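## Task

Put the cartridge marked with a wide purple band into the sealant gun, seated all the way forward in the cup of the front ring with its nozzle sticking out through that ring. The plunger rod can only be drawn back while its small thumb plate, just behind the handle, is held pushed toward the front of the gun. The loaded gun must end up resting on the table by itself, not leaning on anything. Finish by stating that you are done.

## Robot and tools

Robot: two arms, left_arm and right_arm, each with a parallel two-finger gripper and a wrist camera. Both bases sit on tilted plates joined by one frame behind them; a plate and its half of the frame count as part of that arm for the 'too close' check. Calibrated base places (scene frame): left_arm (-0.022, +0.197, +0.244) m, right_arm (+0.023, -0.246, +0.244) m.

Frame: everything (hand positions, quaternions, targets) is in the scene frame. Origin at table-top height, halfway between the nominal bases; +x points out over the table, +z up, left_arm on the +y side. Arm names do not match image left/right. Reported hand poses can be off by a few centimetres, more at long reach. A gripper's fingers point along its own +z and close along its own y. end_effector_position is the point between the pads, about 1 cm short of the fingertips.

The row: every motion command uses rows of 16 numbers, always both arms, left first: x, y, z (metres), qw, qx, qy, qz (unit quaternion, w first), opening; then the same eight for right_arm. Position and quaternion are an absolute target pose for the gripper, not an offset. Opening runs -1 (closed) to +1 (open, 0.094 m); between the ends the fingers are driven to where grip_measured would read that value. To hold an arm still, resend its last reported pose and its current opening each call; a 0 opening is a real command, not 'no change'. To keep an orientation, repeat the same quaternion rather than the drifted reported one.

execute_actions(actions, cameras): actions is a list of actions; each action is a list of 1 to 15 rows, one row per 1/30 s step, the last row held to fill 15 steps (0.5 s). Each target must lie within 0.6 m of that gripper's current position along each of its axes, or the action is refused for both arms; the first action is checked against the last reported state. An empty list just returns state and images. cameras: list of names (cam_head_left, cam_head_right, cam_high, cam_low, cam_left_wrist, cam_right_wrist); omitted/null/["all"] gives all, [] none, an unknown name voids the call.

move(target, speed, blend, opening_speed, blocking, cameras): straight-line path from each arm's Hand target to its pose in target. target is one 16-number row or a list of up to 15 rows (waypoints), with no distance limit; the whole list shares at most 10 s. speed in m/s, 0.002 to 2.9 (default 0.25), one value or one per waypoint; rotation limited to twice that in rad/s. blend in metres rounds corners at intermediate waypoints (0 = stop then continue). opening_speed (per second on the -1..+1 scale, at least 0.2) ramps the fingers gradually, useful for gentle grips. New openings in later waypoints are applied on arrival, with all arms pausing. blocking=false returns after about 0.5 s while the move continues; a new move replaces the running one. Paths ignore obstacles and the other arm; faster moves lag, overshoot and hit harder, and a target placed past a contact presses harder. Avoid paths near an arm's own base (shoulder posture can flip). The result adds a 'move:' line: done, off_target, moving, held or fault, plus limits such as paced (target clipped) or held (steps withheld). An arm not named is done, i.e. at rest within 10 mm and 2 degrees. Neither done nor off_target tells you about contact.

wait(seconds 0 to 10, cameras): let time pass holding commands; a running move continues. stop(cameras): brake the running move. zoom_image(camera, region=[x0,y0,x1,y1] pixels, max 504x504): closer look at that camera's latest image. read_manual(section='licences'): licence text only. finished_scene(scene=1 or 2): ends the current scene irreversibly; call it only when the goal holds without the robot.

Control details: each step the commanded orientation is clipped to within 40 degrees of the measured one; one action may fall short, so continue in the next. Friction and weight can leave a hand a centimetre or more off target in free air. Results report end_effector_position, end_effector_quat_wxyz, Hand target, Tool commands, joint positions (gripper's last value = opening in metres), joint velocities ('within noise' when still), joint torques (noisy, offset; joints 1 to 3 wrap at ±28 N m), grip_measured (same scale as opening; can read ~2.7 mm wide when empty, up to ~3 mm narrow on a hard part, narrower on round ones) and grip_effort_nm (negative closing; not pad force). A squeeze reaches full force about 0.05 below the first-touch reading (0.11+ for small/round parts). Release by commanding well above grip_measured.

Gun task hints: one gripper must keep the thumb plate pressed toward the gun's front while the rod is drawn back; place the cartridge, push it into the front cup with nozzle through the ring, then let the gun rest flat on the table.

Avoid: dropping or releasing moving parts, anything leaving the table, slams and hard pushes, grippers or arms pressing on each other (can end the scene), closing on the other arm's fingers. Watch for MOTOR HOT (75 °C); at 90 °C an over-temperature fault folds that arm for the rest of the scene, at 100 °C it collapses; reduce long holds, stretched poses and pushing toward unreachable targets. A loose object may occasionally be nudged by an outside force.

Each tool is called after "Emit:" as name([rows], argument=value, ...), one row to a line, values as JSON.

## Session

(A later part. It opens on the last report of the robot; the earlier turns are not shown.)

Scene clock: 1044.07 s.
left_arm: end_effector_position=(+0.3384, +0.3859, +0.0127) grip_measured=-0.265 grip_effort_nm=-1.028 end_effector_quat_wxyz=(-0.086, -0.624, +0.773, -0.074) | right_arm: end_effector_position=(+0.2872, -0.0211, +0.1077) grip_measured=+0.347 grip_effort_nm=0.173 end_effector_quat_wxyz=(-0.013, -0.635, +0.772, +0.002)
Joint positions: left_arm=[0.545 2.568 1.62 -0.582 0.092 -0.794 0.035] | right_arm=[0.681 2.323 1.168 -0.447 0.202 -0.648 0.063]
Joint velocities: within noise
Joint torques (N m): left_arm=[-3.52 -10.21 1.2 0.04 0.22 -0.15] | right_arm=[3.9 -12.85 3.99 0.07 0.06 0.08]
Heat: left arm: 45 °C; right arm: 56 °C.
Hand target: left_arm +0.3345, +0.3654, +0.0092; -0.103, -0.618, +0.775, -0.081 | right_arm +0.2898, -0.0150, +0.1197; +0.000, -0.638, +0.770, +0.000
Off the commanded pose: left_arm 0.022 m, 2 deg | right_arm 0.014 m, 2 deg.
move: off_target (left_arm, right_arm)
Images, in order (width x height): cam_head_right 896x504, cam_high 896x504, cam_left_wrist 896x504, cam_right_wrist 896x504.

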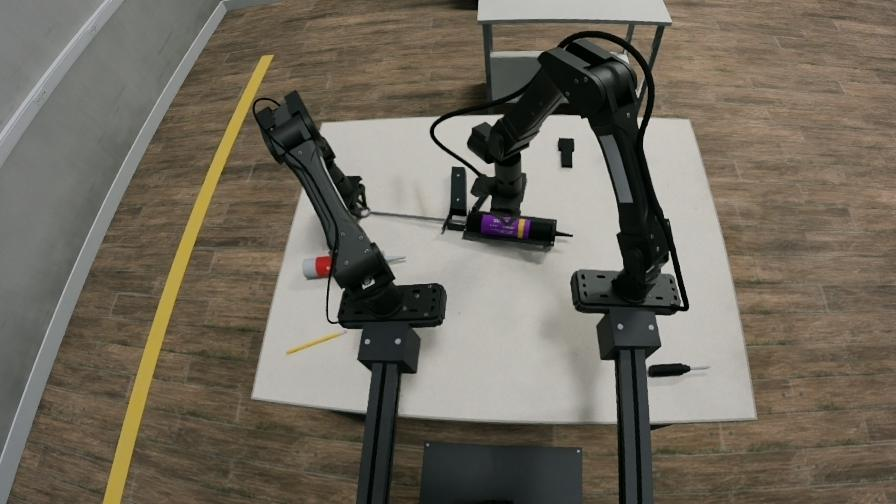

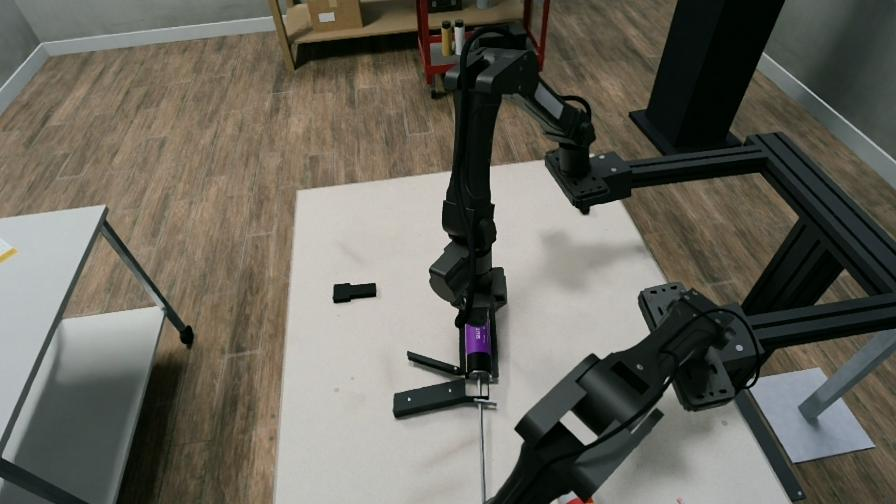

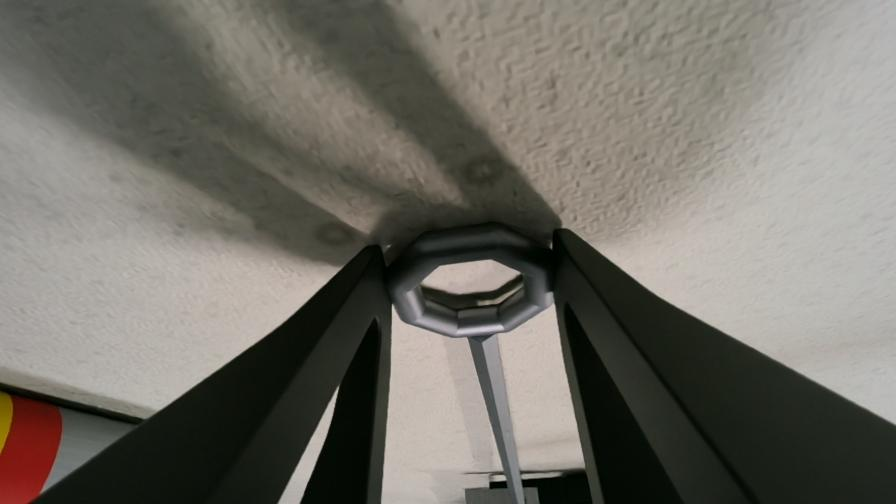

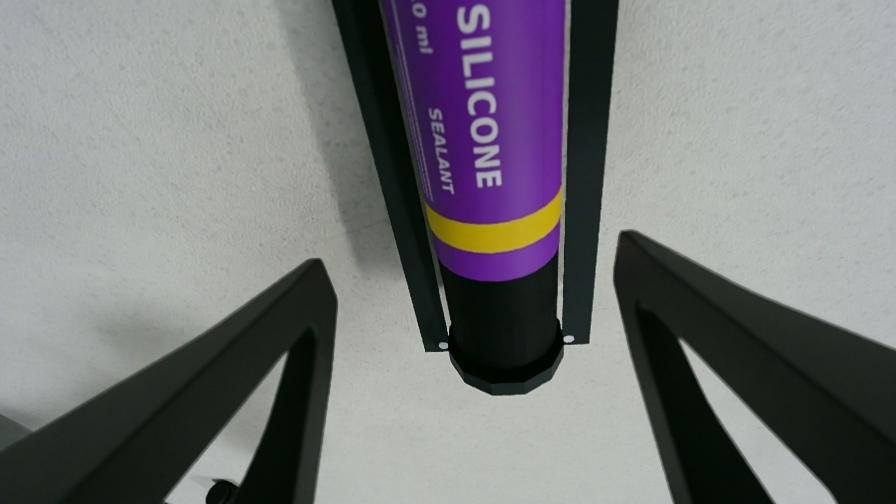

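Emit:
move([
  [0.3330,0.3530,0.012,-0.102,-0.618,0.775,-0.081,-0.36,0.290,-0.015,0.12,0.0,-0.6376,0.7701,0.0,0.35],
], speed=[0.03], cameras=["cam_right_wrist","cam_left_wrist","cam_high"])

Emit:
zoom_image(camera="cam_high", region=[400, 240, 560, 440])

Emit:
zoom_image(camera="cam_right_wrist", region=[350, 250, 650, 504])

Scene clock: 1047.90 s.
left_arm: end_effector_position=(+0.3363, +0.3743, +0.0127) grip_measured=-0.265 grip_effort_nm=-1.033 end_effector_quat_wxyz=(-0.085, -0.626, +0.772, -0.071) | right_arm: end_effector_position=(+0.2871, -0.0212, +0.1077) grip_measured=+0.347 grip_effort_nm=0.173 end_effector_quat_wxyz=(-0.013, -0.635, +0.772, +0.002)
Joint positions: left_arm=[0.523 2.549 1.567 -0.544 0.087 -0.819 0.035] | right_arm=[0.681 2.323 1.168 -0.447 0.202 -0.647 0.063]
Joint velocities: within noise
Joint torques (N m): left_arm=[-3.77 -10.45 1.25 -0.04 0.29 -0.11] | right_arm=[3.92 -12.7 4.03 0.06 0.06 0.07]
Heat: left arm: 45 °C; right arm: 57 °C.
Hand target: left_arm +0.3327, +0.3536, +0.0120; -0.102, -0.618, +0.775, -0.081 | right_arm +0.2898, -0.0150, +0.1197; +0.000, -0.638, +0.770, +0.000
Off the commanded pose: left_arm 0.022 m, 2 deg | right_arm 0.014 m, 2 deg.
move: off_target (left_arm, right_arm)
Images, in order (width x height): cam_high 896x504, cam_left_wrist 896x504, cam_right_wrist 896x504.

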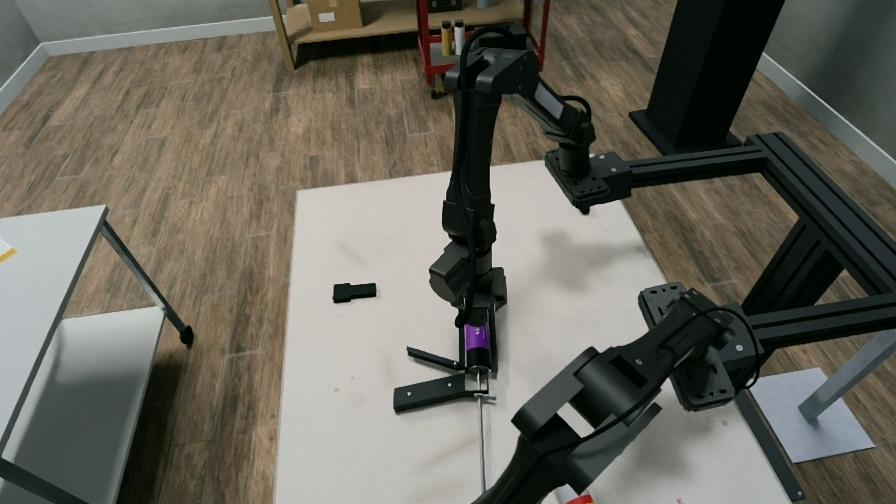

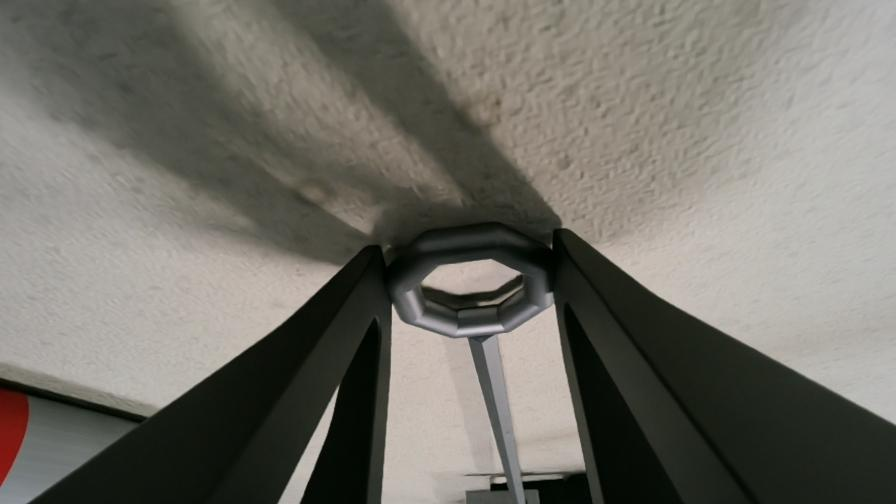

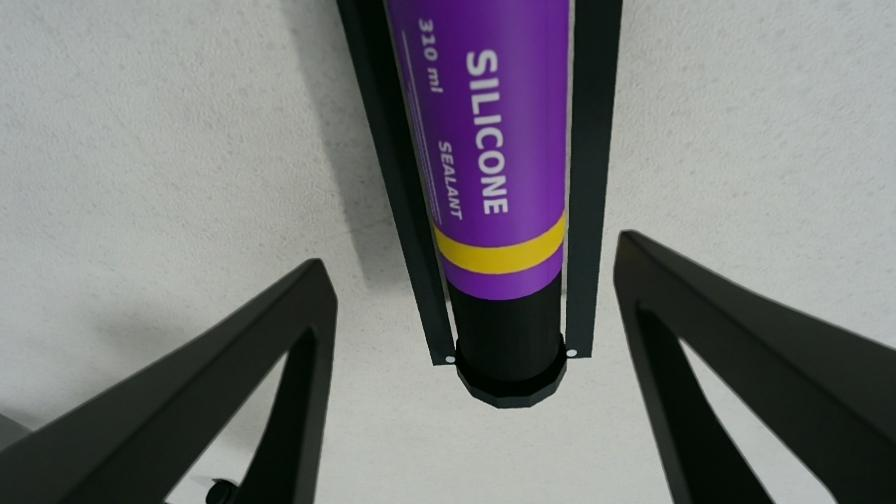

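Scaled by 2.520 from the camera's 896x504 image, which has a finer 1280x720 frame.

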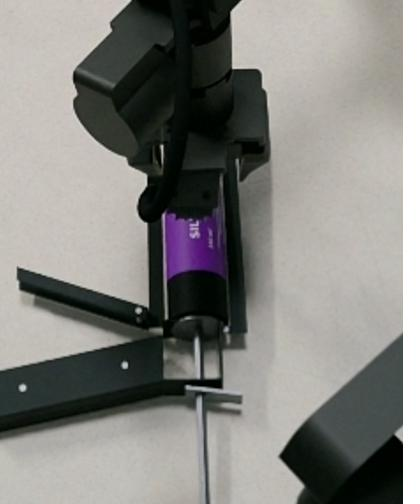

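Scaled by 1.680 from the camera's 896x504 image, which has a finer 1280x720 frame.

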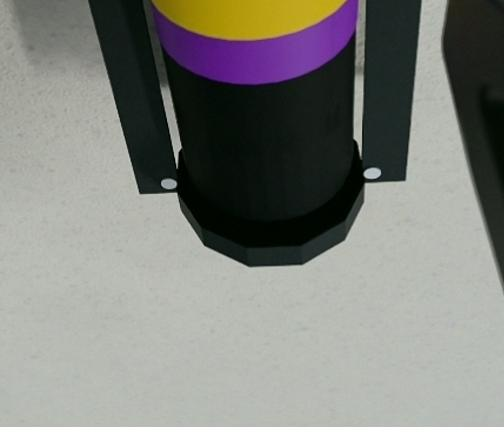

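Emit:
move([
  [0.3345,0.3620,0.010,-0.102,-0.618,0.775,-0.081,-0.36,0.2865,-0.029,0.06,0.0,-0.6376,0.7701,0.0,0.5],
], speed=[0.06], cameras=["cam_right_wrist"])

Emit:
move([
  [0.3345,0.3650,0.010,-0.102,-0.618,0.775,-0.081,-0.36,0.2865,-0.029,0.037,0.0,-0.6376,0.7701,0.0,0.5],
], speed=[0.04], cameras=["cam_right_wrist","cam_head_right"])

Scene clock: 1065.93 s.
left_arm: end_effector_position=(+0.3371, +0.3748, +0.0134) grip_measured=-0.265 grip_effort_nm=-1.033 end_effector_quat_wxyz=(-0.084, -0.626, +0.772, -0.072) | right_arm: end_effector_position=(+0.2851, -0.0275, +0.0648) grip_measured=+0.497 grip_effort_nm=0.168 end_effector_quat_wxyz=(-0.003, -0.639, +0.769, +0.002)
Joint positions: left_arm=[0.523 2.548 1.571 -0.548 0.087 -0.819 0.035] | right_arm=[0.646 2.431 1.128 -0.271 0.203 -0.696 0.07]
Joint velocities: within noise
Joint torques (N m): left_arm=[-2.21 -9.25 4.03 -0.16 0.28 0.09] | right_arm=[1.87 -8.88 3.11 0.46 0.06 -0.04]
Heat: left arm: 50 °C; right arm: 57 °C.
Hand target: left_arm +0.3344, +0.3622, +0.0103; -0.102, -0.618, +0.775, -0.081 | right_arm +0.2865, -0.0290, +0.0601; +0.000, -0.638, +0.770, +0.000
Off the commanded pose: left_arm 0.014 m, 2 deg | right_arm 0.005 m, 0 deg.
move: off_target (left_arm)
Images, in order (width x height): cam_right_wrist 896x504.

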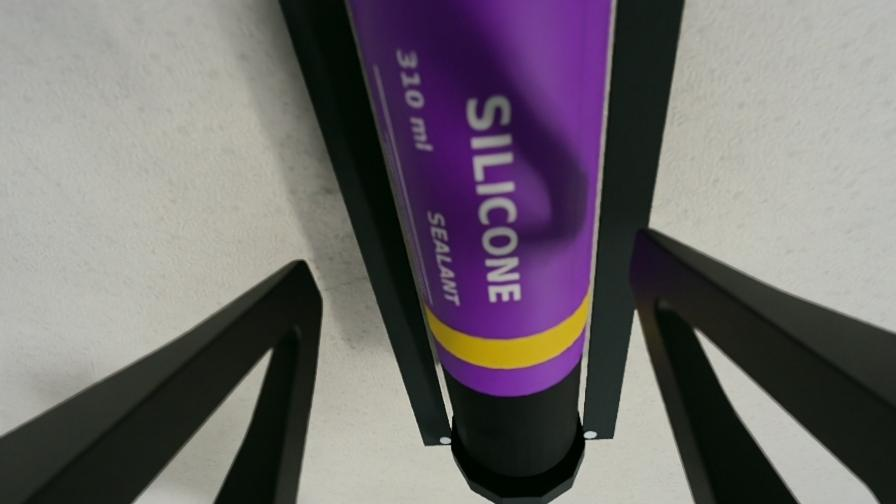

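Scene clock: 1066.87 s.
left_arm: end_effector_position=(+0.3379, +0.3753, +0.0138) grip_measured=-0.265 grip_effort_nm=-1.033 end_effector_quat_wxyz=(-0.084, -0.625, +0.773, -0.072) | right_arm: end_effector_position=(+0.2803, -0.0322, +0.0410) grip_measured=+0.497 grip_effort_nm=0.164 end_effector_quat_wxyz=(-0.009, -0.640, +0.769, +0.000)
Joint positions: left_arm=[0.523 2.548 1.573 -0.549 0.087 -0.818 0.035] | right_arm=[0.632 2.505 1.131 -0.21 0.208 -0.71 0.07]
Joint velocities: within noise
Joint torques (N m): left_arm=[-1.72 -8.98 4.67 -0.2 0.28 0.11] | right_arm=[1.81 -8.68 4.22 0.42 0.04 -0.05]
Heat: left arm: 50 °C; right arm: 57 °C.
Hand target: left_arm +0.3345, +0.3652, +0.0103; -0.101, -0.618, +0.775, -0.081 | right_arm +0.2865, -0.0291, +0.0372; +0.000, -0.638, +0.770, +0.000
Off the commanded pose: left_arm 0.011 m, 2 deg | right_arm 0.008 m, 1 deg.
move: off_target (left_arm)
Images, in order (width x height): cam_head_right 896x504, cam_right_wrist 896x504.

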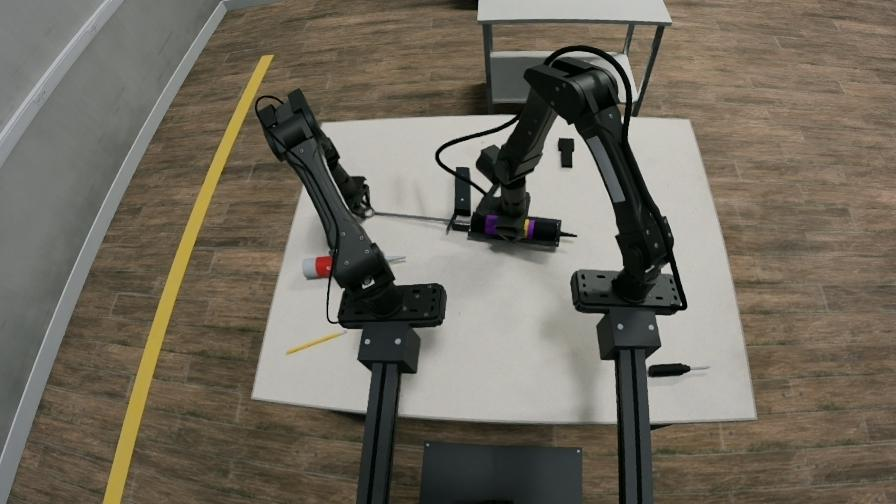

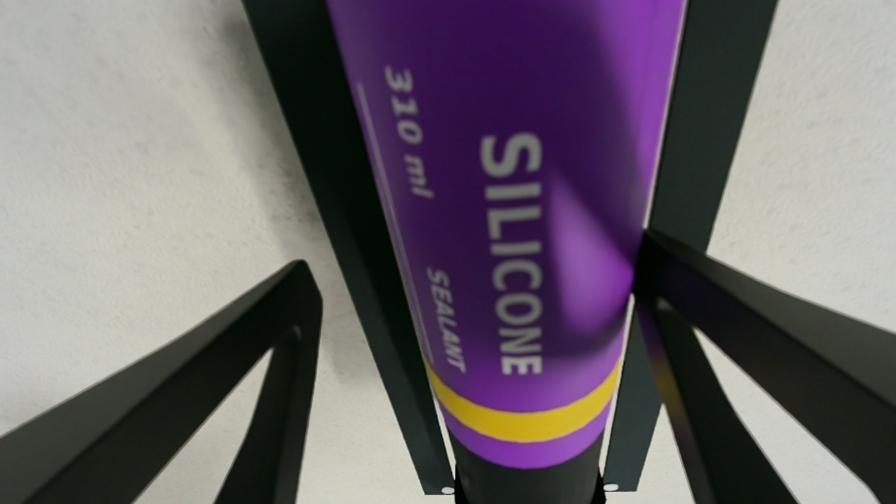

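Emit:
move([
  [0.3345,0.3650,0.010,-0.102,-0.618,0.775,-0.081,-0.36,0.298,-0.0305,0.040,0.0,-0.6376,0.7701,0.0,0.5],
], speed=[0.04], cameras=["cam_right_wrist"])

Scene clock: 1069.90 s.
left_arm: end_effector_position=(+0.3378, +0.3752, +0.0138) grip_measured=-0.265 grip_effort_nm=-1.028 end_effector_quat_wxyz=(-0.084, -0.625, +0.773, -0.072) | right_arm: end_effector_position=(+0.2962, -0.0302, +0.0430) grip_measured=+0.497 grip_effort_nm=0.168 end_effector_quat_wxyz=(+0.002, -0.638, +0.770, +0.000)
Joint positions: left_arm=[0.523 2.548 1.573 -0.549 0.087 -0.818 0.035] | right_arm=[0.61 2.505 1.166 -0.217 0.208 -0.732 0.07]
Joint velocities: within noise
Joint torques (N m): left_arm=[-1.65 -9.02 4.59 -0.22 0.26 0.15] | right_arm=[1.92 -9.06 4.27 0.21 0.02 -0.03]
Heat: left arm: 50 °C; right arm: 57 °C.
Hand target: left_arm +0.3345, +0.3651, +0.0103; -0.102, -0.618, +0.775, -0.081 | right_arm +0.2980, -0.0305, +0.0400; +0.000, -0.638, +0.770, +0.000
Off the commanded pose: left_arm 0.011 m, 2 deg | right_arm 0.004 m, 0 deg.
move: off_target (left_arm)
Images, in order (width x height): cam_right_wrist 896x504.

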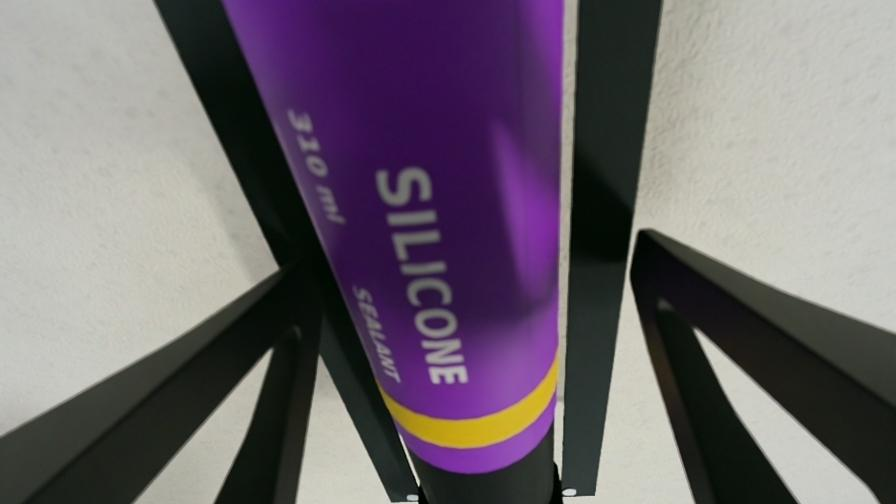

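Emit:
move([
  [0.3345,0.3650,0.010,-0.102,-0.618,0.775,-0.081,-0.36,0.2885,-0.0290,0.040,0.0,-0.6376,0.7701,0.0,0.5],
], speed=[0.04], cameras=["cam_right_wrist"])

Scene clock: 1073.00 s.
left_arm: end_effector_position=(+0.3378, +0.3752, +0.0138) grip_measured=-0.265 grip_effort_nm=-1.028 end_effector_quat_wxyz=(-0.084, -0.625, +0.773, -0.072) | right_arm: end_effector_position=(+0.2917, -0.0333, +0.0418) grip_measured=+0.497 grip_effort_nm=0.164 end_effector_quat_wxyz=(-0.004, -0.636, +0.772, +0.000)
Joint positions: left_arm=[0.523 2.548 1.573 -0.549 0.087 -0.818 0.035] | right_arm=[0.61 2.505 1.154 -0.217 0.208 -0.725 0.07]
Joint velocities: within noise
Joint torques (N m): left_arm=[-1.73 -8.98 4.57 -0.23 0.27 0.11] | right_arm=[3.6 -9.46 2.7 0.39 0.01 0.11]
Heat: left arm: 50 °C; right arm: 56 °C.
Hand target: left_arm +0.3345, +0.3651, +0.0103; -0.102, -0.618, +0.775, -0.081 | right_arm +0.2885, -0.0291, +0.0401; +0.000, -0.638, +0.770, +0.000
Off the commanded pose: left_arm 0.011 m, 2 deg | right_arm 0.006 m, 1 deg.
move: off_target (left_arm)
Images, in order (width x height): cam_right_wrist 896x504.

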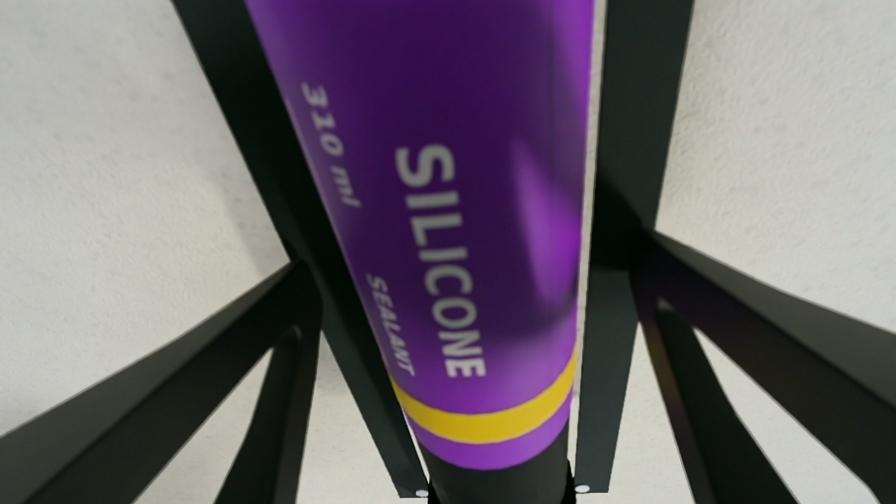

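Centered. Grip and push forward along f.

Emit:
move([
  [0.3345,0.3700,0.010,-0.102,-0.618,0.775,-0.081,-0.36,0.2885,-0.0290,0.040,0.0,-0.6376,0.7701,0.0,-0.1],
  [0.3355,0.3760,0.010,-0.102,-0.618,0.775,-0.081,-0.36,0.2885,-0.0290,0.041,0.0,-0.6376,0.7701,0.0,-0.1],
  [0.3355,0.3760,0.010,-0.102,-0.618,0.775,-0.081,-0.36,0.285,-0.047,0.042,0.0,-0.6376,0.7701,0.0,-0.1],
], speed=[0.03,0.03,0.03], opening_speed=0.6, cameras=["cam_right_wrist","cam_head_right","cam_left_wrist"])

Emit:
zoom_image(camera="cam_head_right", region=[420, 140, 600, 270])

Scene clock: 1079.83 s.
left_arm: end_effector_position=(+0.3390, +0.3758, +0.0190) grip_measured=-0.265 grip_effort_nm=-1.028 end_effector_quat_wxyz=(-0.095, -0.622, +0.773, -0.078) | right_arm: end_effector_position=(+0.2885, -0.0373, +0.0401) grip_measured=-0.036 grip_effort_nm=-1.009 end_effector_quat_wxyz=(+0.012, -0.640, +0.769, +0.000)
Joint positions: left_arm=[0.528 2.551 1.608 -0.602 0.103 -0.805 0.035] | right_arm=[0.605 2.49 1.094 -0.139 0.207 -0.747 0.045]
Joint velocities: within noise
Joint torques (N m): left_arm=[-0.28 -8.29 5.34 -0.05 0.13 0.23] | right_arm=[1.07 -11.12 1.39 0.1 0.03 -0.02]
Heat: left arm: 50 °C; right arm: 56 °C.
Hand target: left_arm +0.3353, +0.3759, +0.0102; -0.102, -0.618, +0.775, -0.081 | right_arm +0.2848, -0.0468, +0.0418; +0.000, -0.638, +0.770, +0.000
Off the commanded pose: left_arm 0.010 m, 1 deg | right_arm 0.010 m, 1 deg.
move: done
Images, in order (width x height): cam_head_right 896x504, cam_left_wrist 896x504, cam_right_wrist 896x504.

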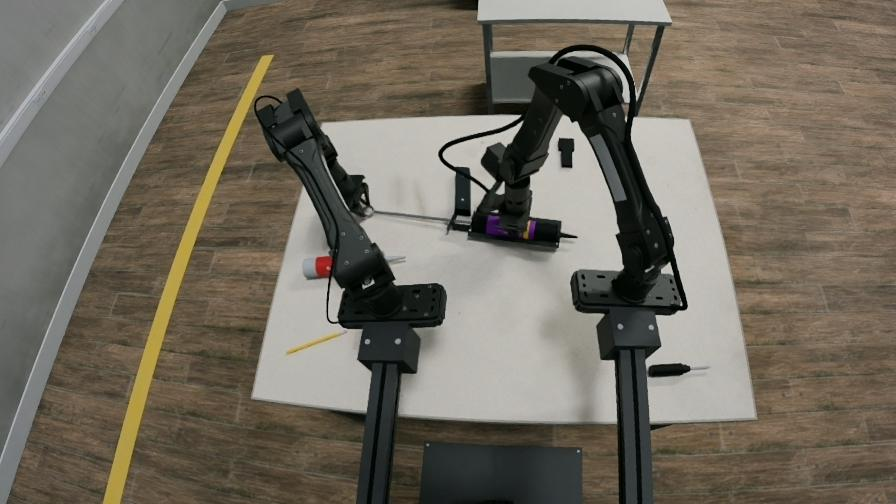

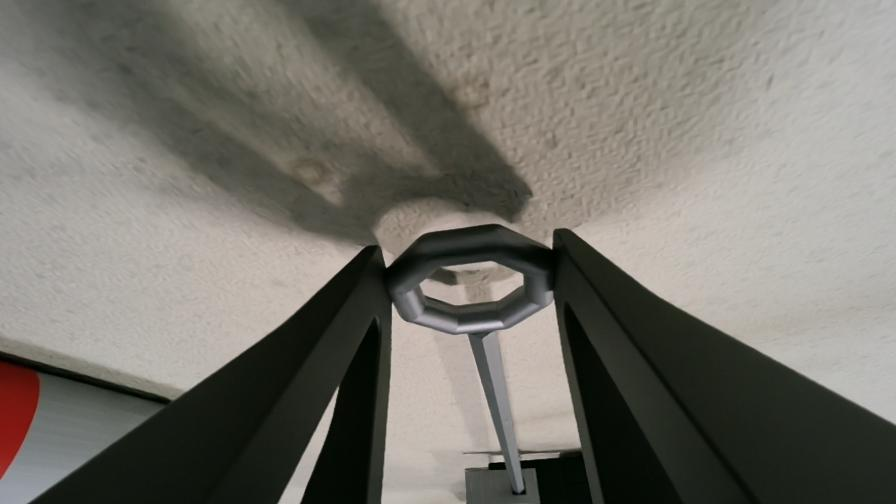

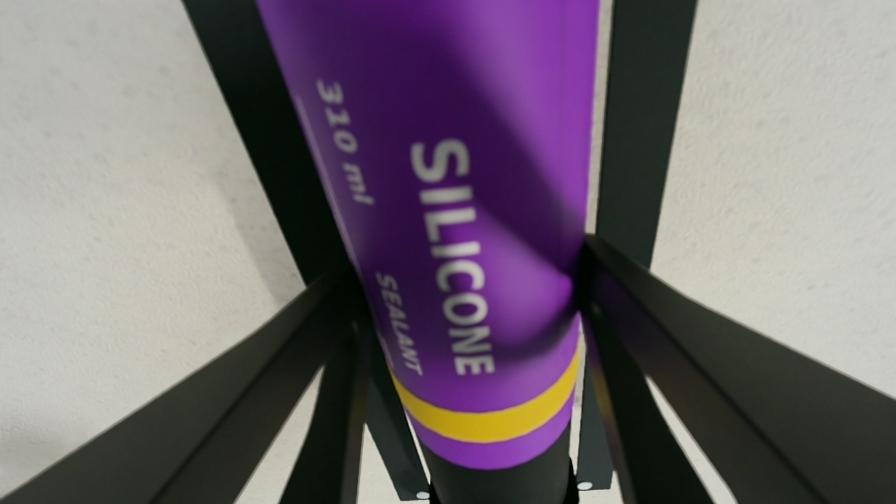

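Scaled by 2.800 from the camera's 896x504 image, which has a finer 1280x720 frame.

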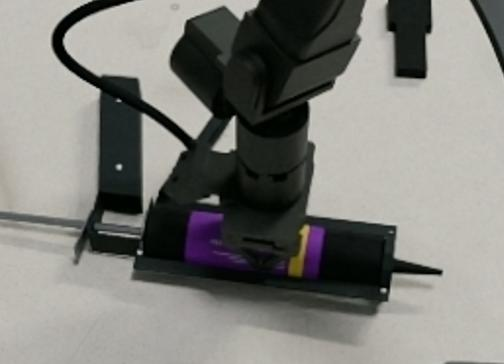

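Emit:
move([
  [0.3370,0.3860,0.008,-0.102,-0.618,0.775,-0.081,-0.36,0.283,-0.058,0.040,0.0,-0.6376,0.7701,0.0,-0.1],
], speed=[0.03], opening_speed=0.6, cameras=["cam_right_wrist","cam_head_right","cam_head_left"])

Emit:
zoom_image(camera="cam_head_right", region=[510, 200, 590, 260])

Emit:
zoom_image(camera="cam_head_left", region=[500, 200, 580, 260])

Scene clock: 1087.27 s.
left_arm: end_effector_position=(+0.3371, +0.3772, +0.0203) grip_measured=-0.265 grip_effort_nm=-1.028 end_effector_quat_wxyz=(-0.110, -0.622, +0.770, -0.086) | right_arm: end_effector_position=(+0.2889, -0.0387, +0.0394) grip_measured=-0.036 grip_effort_nm=-1.009 end_effector_quat_wxyz=(+0.026, -0.640, +0.767, +0.011)
Joint positions: left_arm=[0.541 2.567 1.645 -0.653 0.123 -0.795 0.035] | right_arm=[0.588 2.478 1.058 -0.086 0.182 -0.772 0.045]
Joint velocities: within noise
Joint torques (N m): left_arm=[0.12 -8.13 5.96 0.16 -0.06 0.31] | right_arm=[0.53 -10.88 1.06 -0.08 0.23 -0.03]
Heat: left arm: 47 °C; right arm: 58 °C.
Hand target: left_arm +0.3365, +0.3858, +0.0085; -0.102, -0.618, +0.775, -0.081 | right_arm +0.2827, -0.0574, +0.0398; +0.000, -0.638, +0.770, +0.000
Off the commanded pose: left_arm 0.015 m, 1 deg | right_arm 0.020 m, 3 deg.
move: off_target (left_arm, right_arm)
Images, in order (width x height): cam_head_left 896x504, cam_head_right 896x504, cam_right_wrist 896x504.

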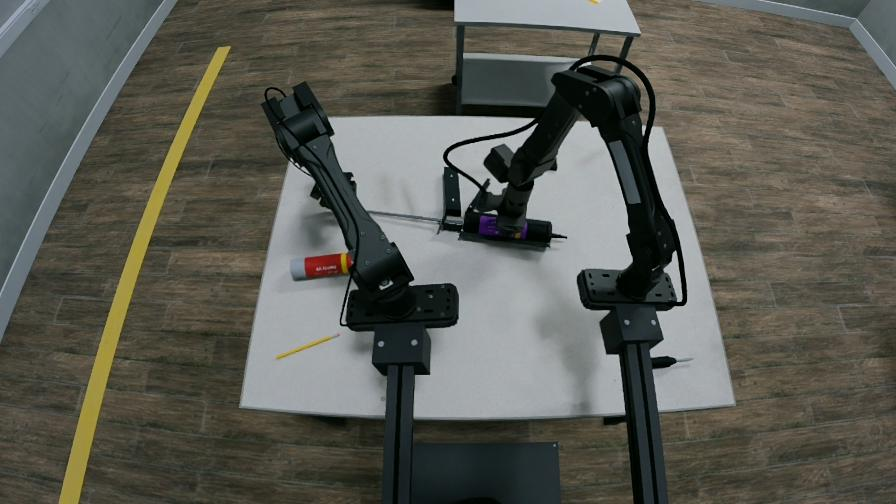

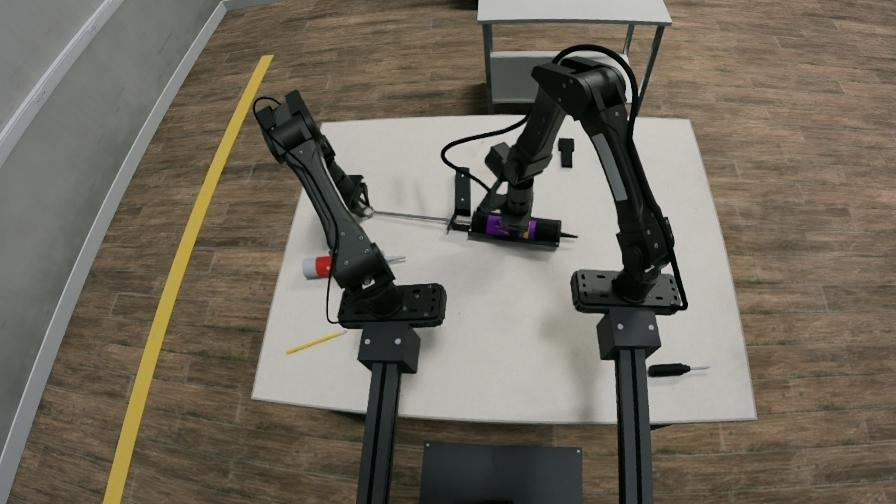

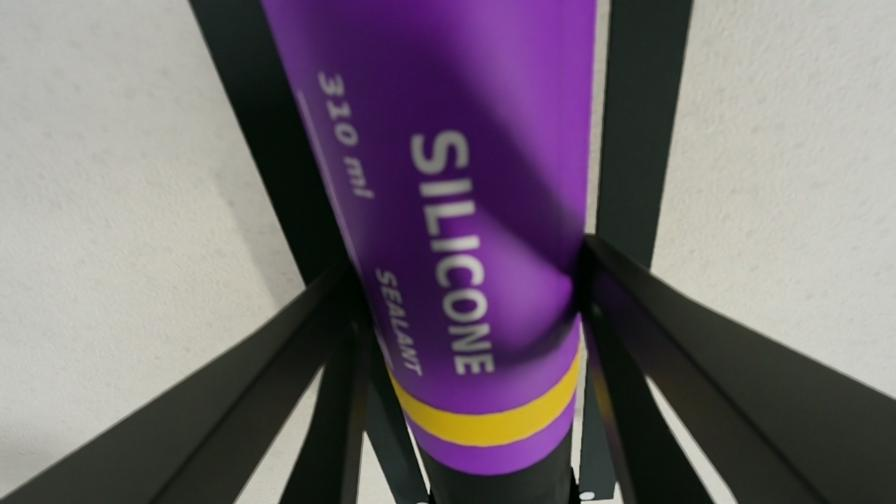

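Scaled by 6.300 from the camera's 896x504 image, which has a finer 1280x720 frame.

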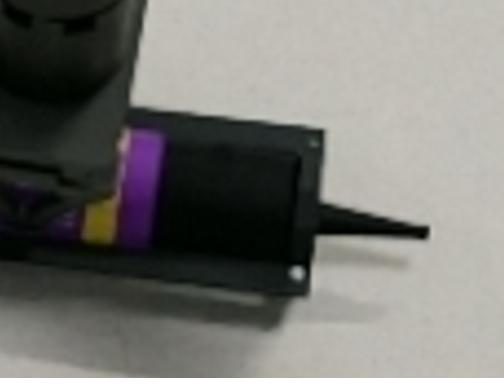

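Scaled by 6.300 from the camera's 896x504 image, which has a finer 1280x720 frame.

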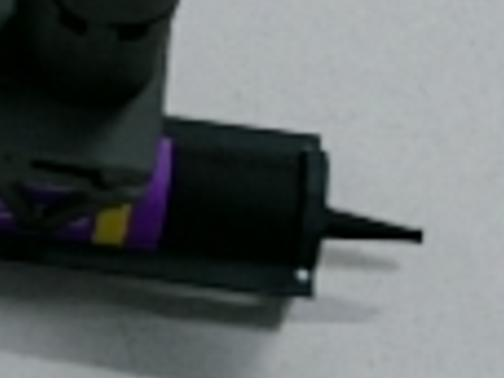

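Emit:
move([
  [0.3370,0.3790,0.006,-0.102,-0.618,0.775,-0.081,-0.36,0.288,-0.038,0.039,0.0,-0.6376,0.7701,0.0,-0.1],
  [0.3370,0.3780,0.004,-0.102,-0.618,0.775,-0.081,-0.36,0.288,-0.038,0.038,0.0,-0.6376,0.7701,0.0,0.4],
], speed=[0.03,0.03], opening_speed=0.5, cameras=["cam_left_wrist","cam_right_wrist"])

Scene clock: 1093.00 s.
left_arm: end_effector_position=(+0.3374, +0.3772, +0.0173) grip_measured=-0.265 grip_effort_nm=-1.028 end_effector_quat_wxyz=(-0.108, -0.622, +0.771, -0.086) | right_arm: end_effector_position=(+0.2917, -0.0407, +0.0410) grip_measured=+0.397 grip_effort_nm=0.168 end_effector_quat_wxyz=(+0.006, -0.634, +0.773, +0.002)
Joint positions: left_arm=[0.541 2.574 1.645 -0.643 0.123 -0.794 0.035] | right_arm=[0.59 2.488 1.107 -0.164 0.203 -0.746 0.066]
Joint velocities: within noise
Joint torques (N m): left_arm=[-1.06 -8.39 4.18 0.26 -0.05 0.14] | right_arm=[3.54 -8.53 3.99 0.12 0.05 0.08]
Heat: left arm: 47 °C; right arm: 58 °C.
Hand target: left_arm +0.3367, +0.3779, +0.0045; -0.102, -0.618, +0.775, -0.081 | right_arm +0.2880, -0.0381, +0.0381; +0.000, -0.638, +0.770, +0.000
Off the commanded pose: left_arm 0.013 m, 1 deg | right_arm 0.005 m, 1 deg.
move: off_target (left_arm)
Images, in order (width x height): cam_left_wrist 896x504, cam_right_wrist 896x504.

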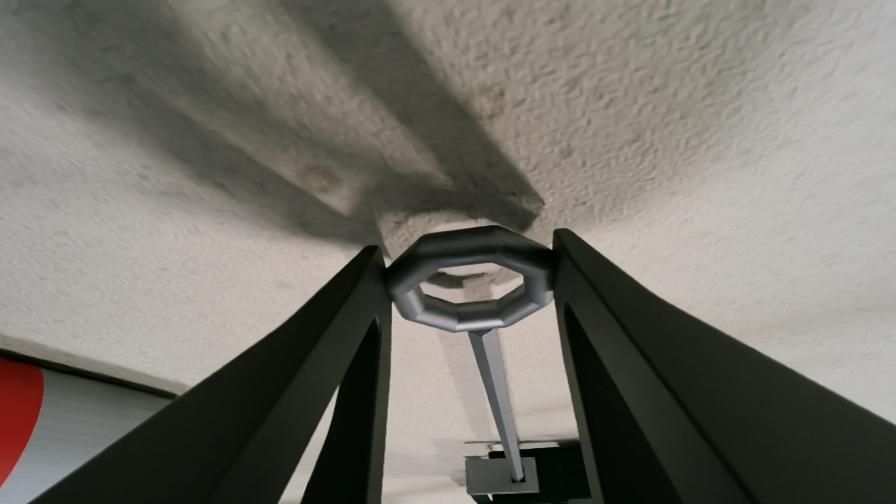

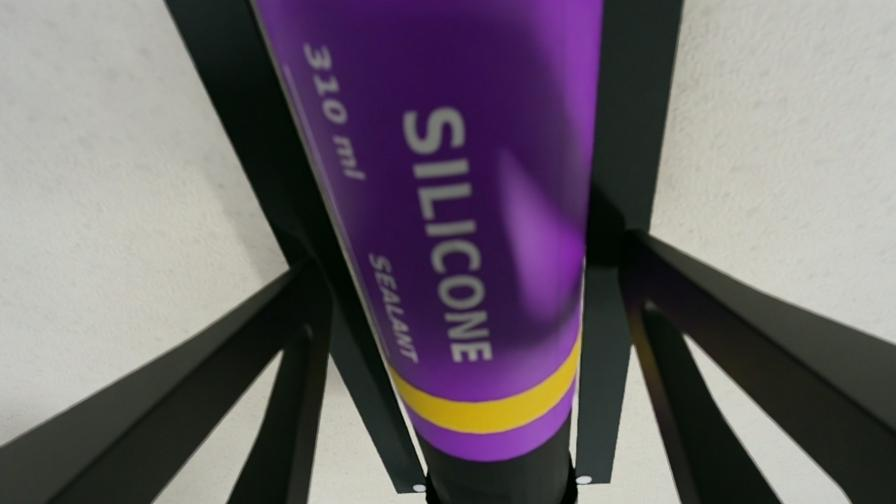

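Emit:
move([
  [0.3370,0.3780,-0.002,-0.102,-0.618,0.775,-0.081,-0.36,0.288,-0.036,0.08,0.0,-0.6376,0.7701,0.0,0.4],
], speed=[0.05], cameras=["cam_left_wrist"])

Emit:
move([
  [0.3370,0.3780,0.002,-0.102,-0.618,0.775,-0.081,0.2,0.29,-0.036,0.14,0.0,-0.6376,0.7701,0.0,0.4],
], speed=[0.08], opening_speed=0.6, cameras=["cam_left_wrist","cam_right_wrist"])

Scene clock: 1097.43 s.
left_arm: end_effector_position=(+0.3375, +0.3769, +0.0134) grip_measured=-0.265 grip_effort_nm=-1.028 end_effector_quat_wxyz=(-0.106, -0.622, +0.771, -0.086) | right_arm: end_effector_position=(+0.2864, -0.0410, +0.0690) grip_measured=+0.397 grip_effort_nm=0.168 end_effector_quat_wxyz=(-0.009, -0.635, +0.772, +0.002)
Joint positions: left_arm=[0.541 2.583 1.645 -0.63 0.123 -0.794 0.035] | right_arm=[0.616 2.401 1.1 -0.281 0.204 -0.715 0.066]
Joint velocities: within noise
Joint torques (N m): left_arm=[-0.96 -7.71 5 0.23 -0.02 0.15] | right_arm=[3.9 -12.67 2.81 0.09 0.07 0.06]
Heat: left arm: 46 °C; right arm: 57 °C.
Hand target: left_arm +0.3365, +0.3778, -0.0013; -0.102, -0.618, +0.775, -0.081 | right_arm +0.2880, -0.0360, +0.0797; +0.000, -0.638, +0.770, +0.000
Off the commanded pose: left_arm 0.015 m, 1 deg | right_arm 0.012 m, 1 deg.
move: off_target (left_arm, right_arm)
Images, in order (width x height): cam_left_wrist 896x504.

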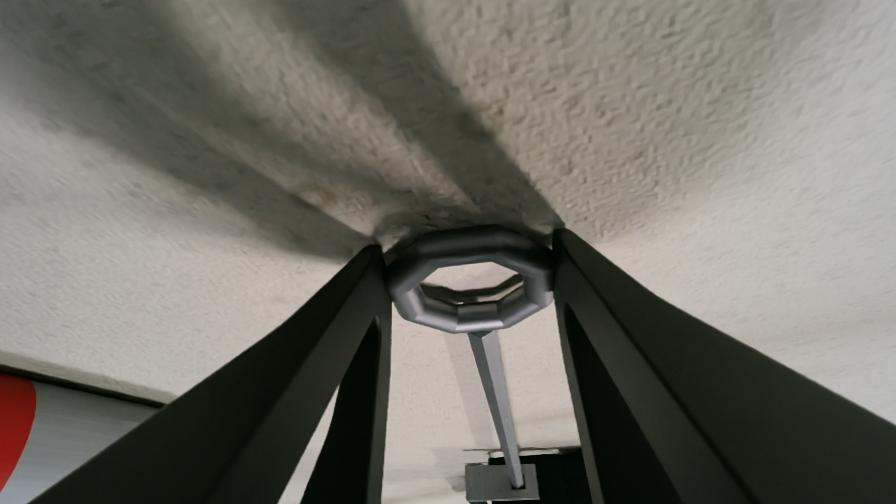

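Scene clock: 1098.87 s.
left_arm: end_effector_position=(+0.3376, +0.3776, +0.0132) grip_measured=+0.197 grip_effort_nm=0.149 end_effector_quat_wxyz=(-0.105, -0.622, +0.771, -0.085) | right_arm: end_effector_position=(+0.2855, -0.0432, +0.1279) grip_measured=+0.397 grip_effort_nm=0.168 end_effector_quat_wxyz=(-0.015, -0.636, +0.772, +0.002)
Joint positions: left_arm=[0.541 2.583 1.645 -0.628 0.119 -0.794 0.056] | right_arm=[0.649 2.216 1.092 -0.475 0.204 -0.681 0.066]
Joint velocities: within noise
Joint torques (N m): left_arm=[-1.07 -8.46 4.48 0.15 0 0.15] | right_arm=[3.69 -11.92 4.86 0.04 0.07 0.09]
Heat: left arm: 46 °C; right arm: 58 °C.
Hand target: left_arm +0.3367, +0.3779, +0.0023; -0.102, -0.618, +0.775, -0.081 | right_arm +0.2899, -0.0360, +0.1397; +0.000, -0.638, +0.770, +0.000
Off the commanded pose: left_arm 0.011 m, 1 deg | right_arm 0.015 m, 2 deg.
move: off_target (left_arm, right_arm)
Images, in order (width x height): cam_left_wrist 896x504, cam_right_wrist 896x504.

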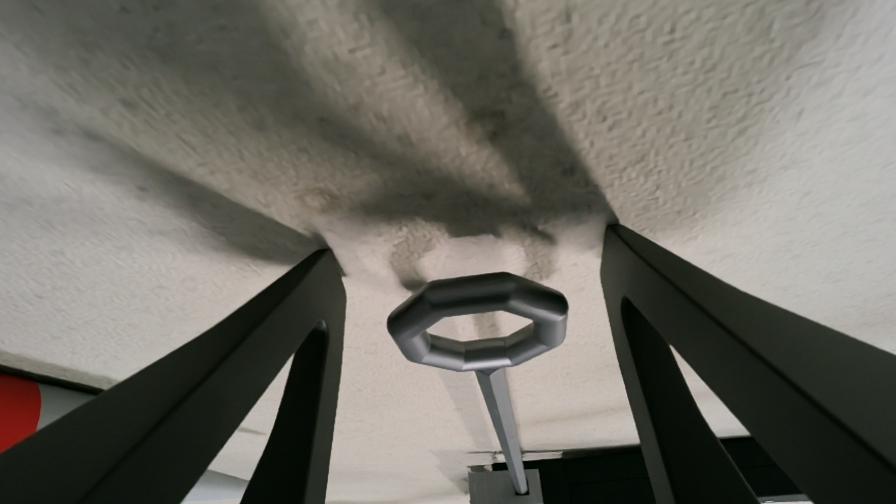

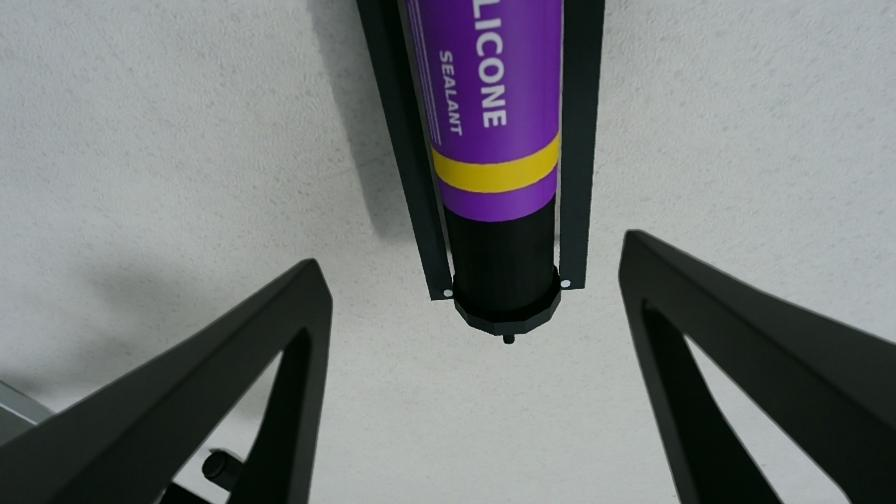

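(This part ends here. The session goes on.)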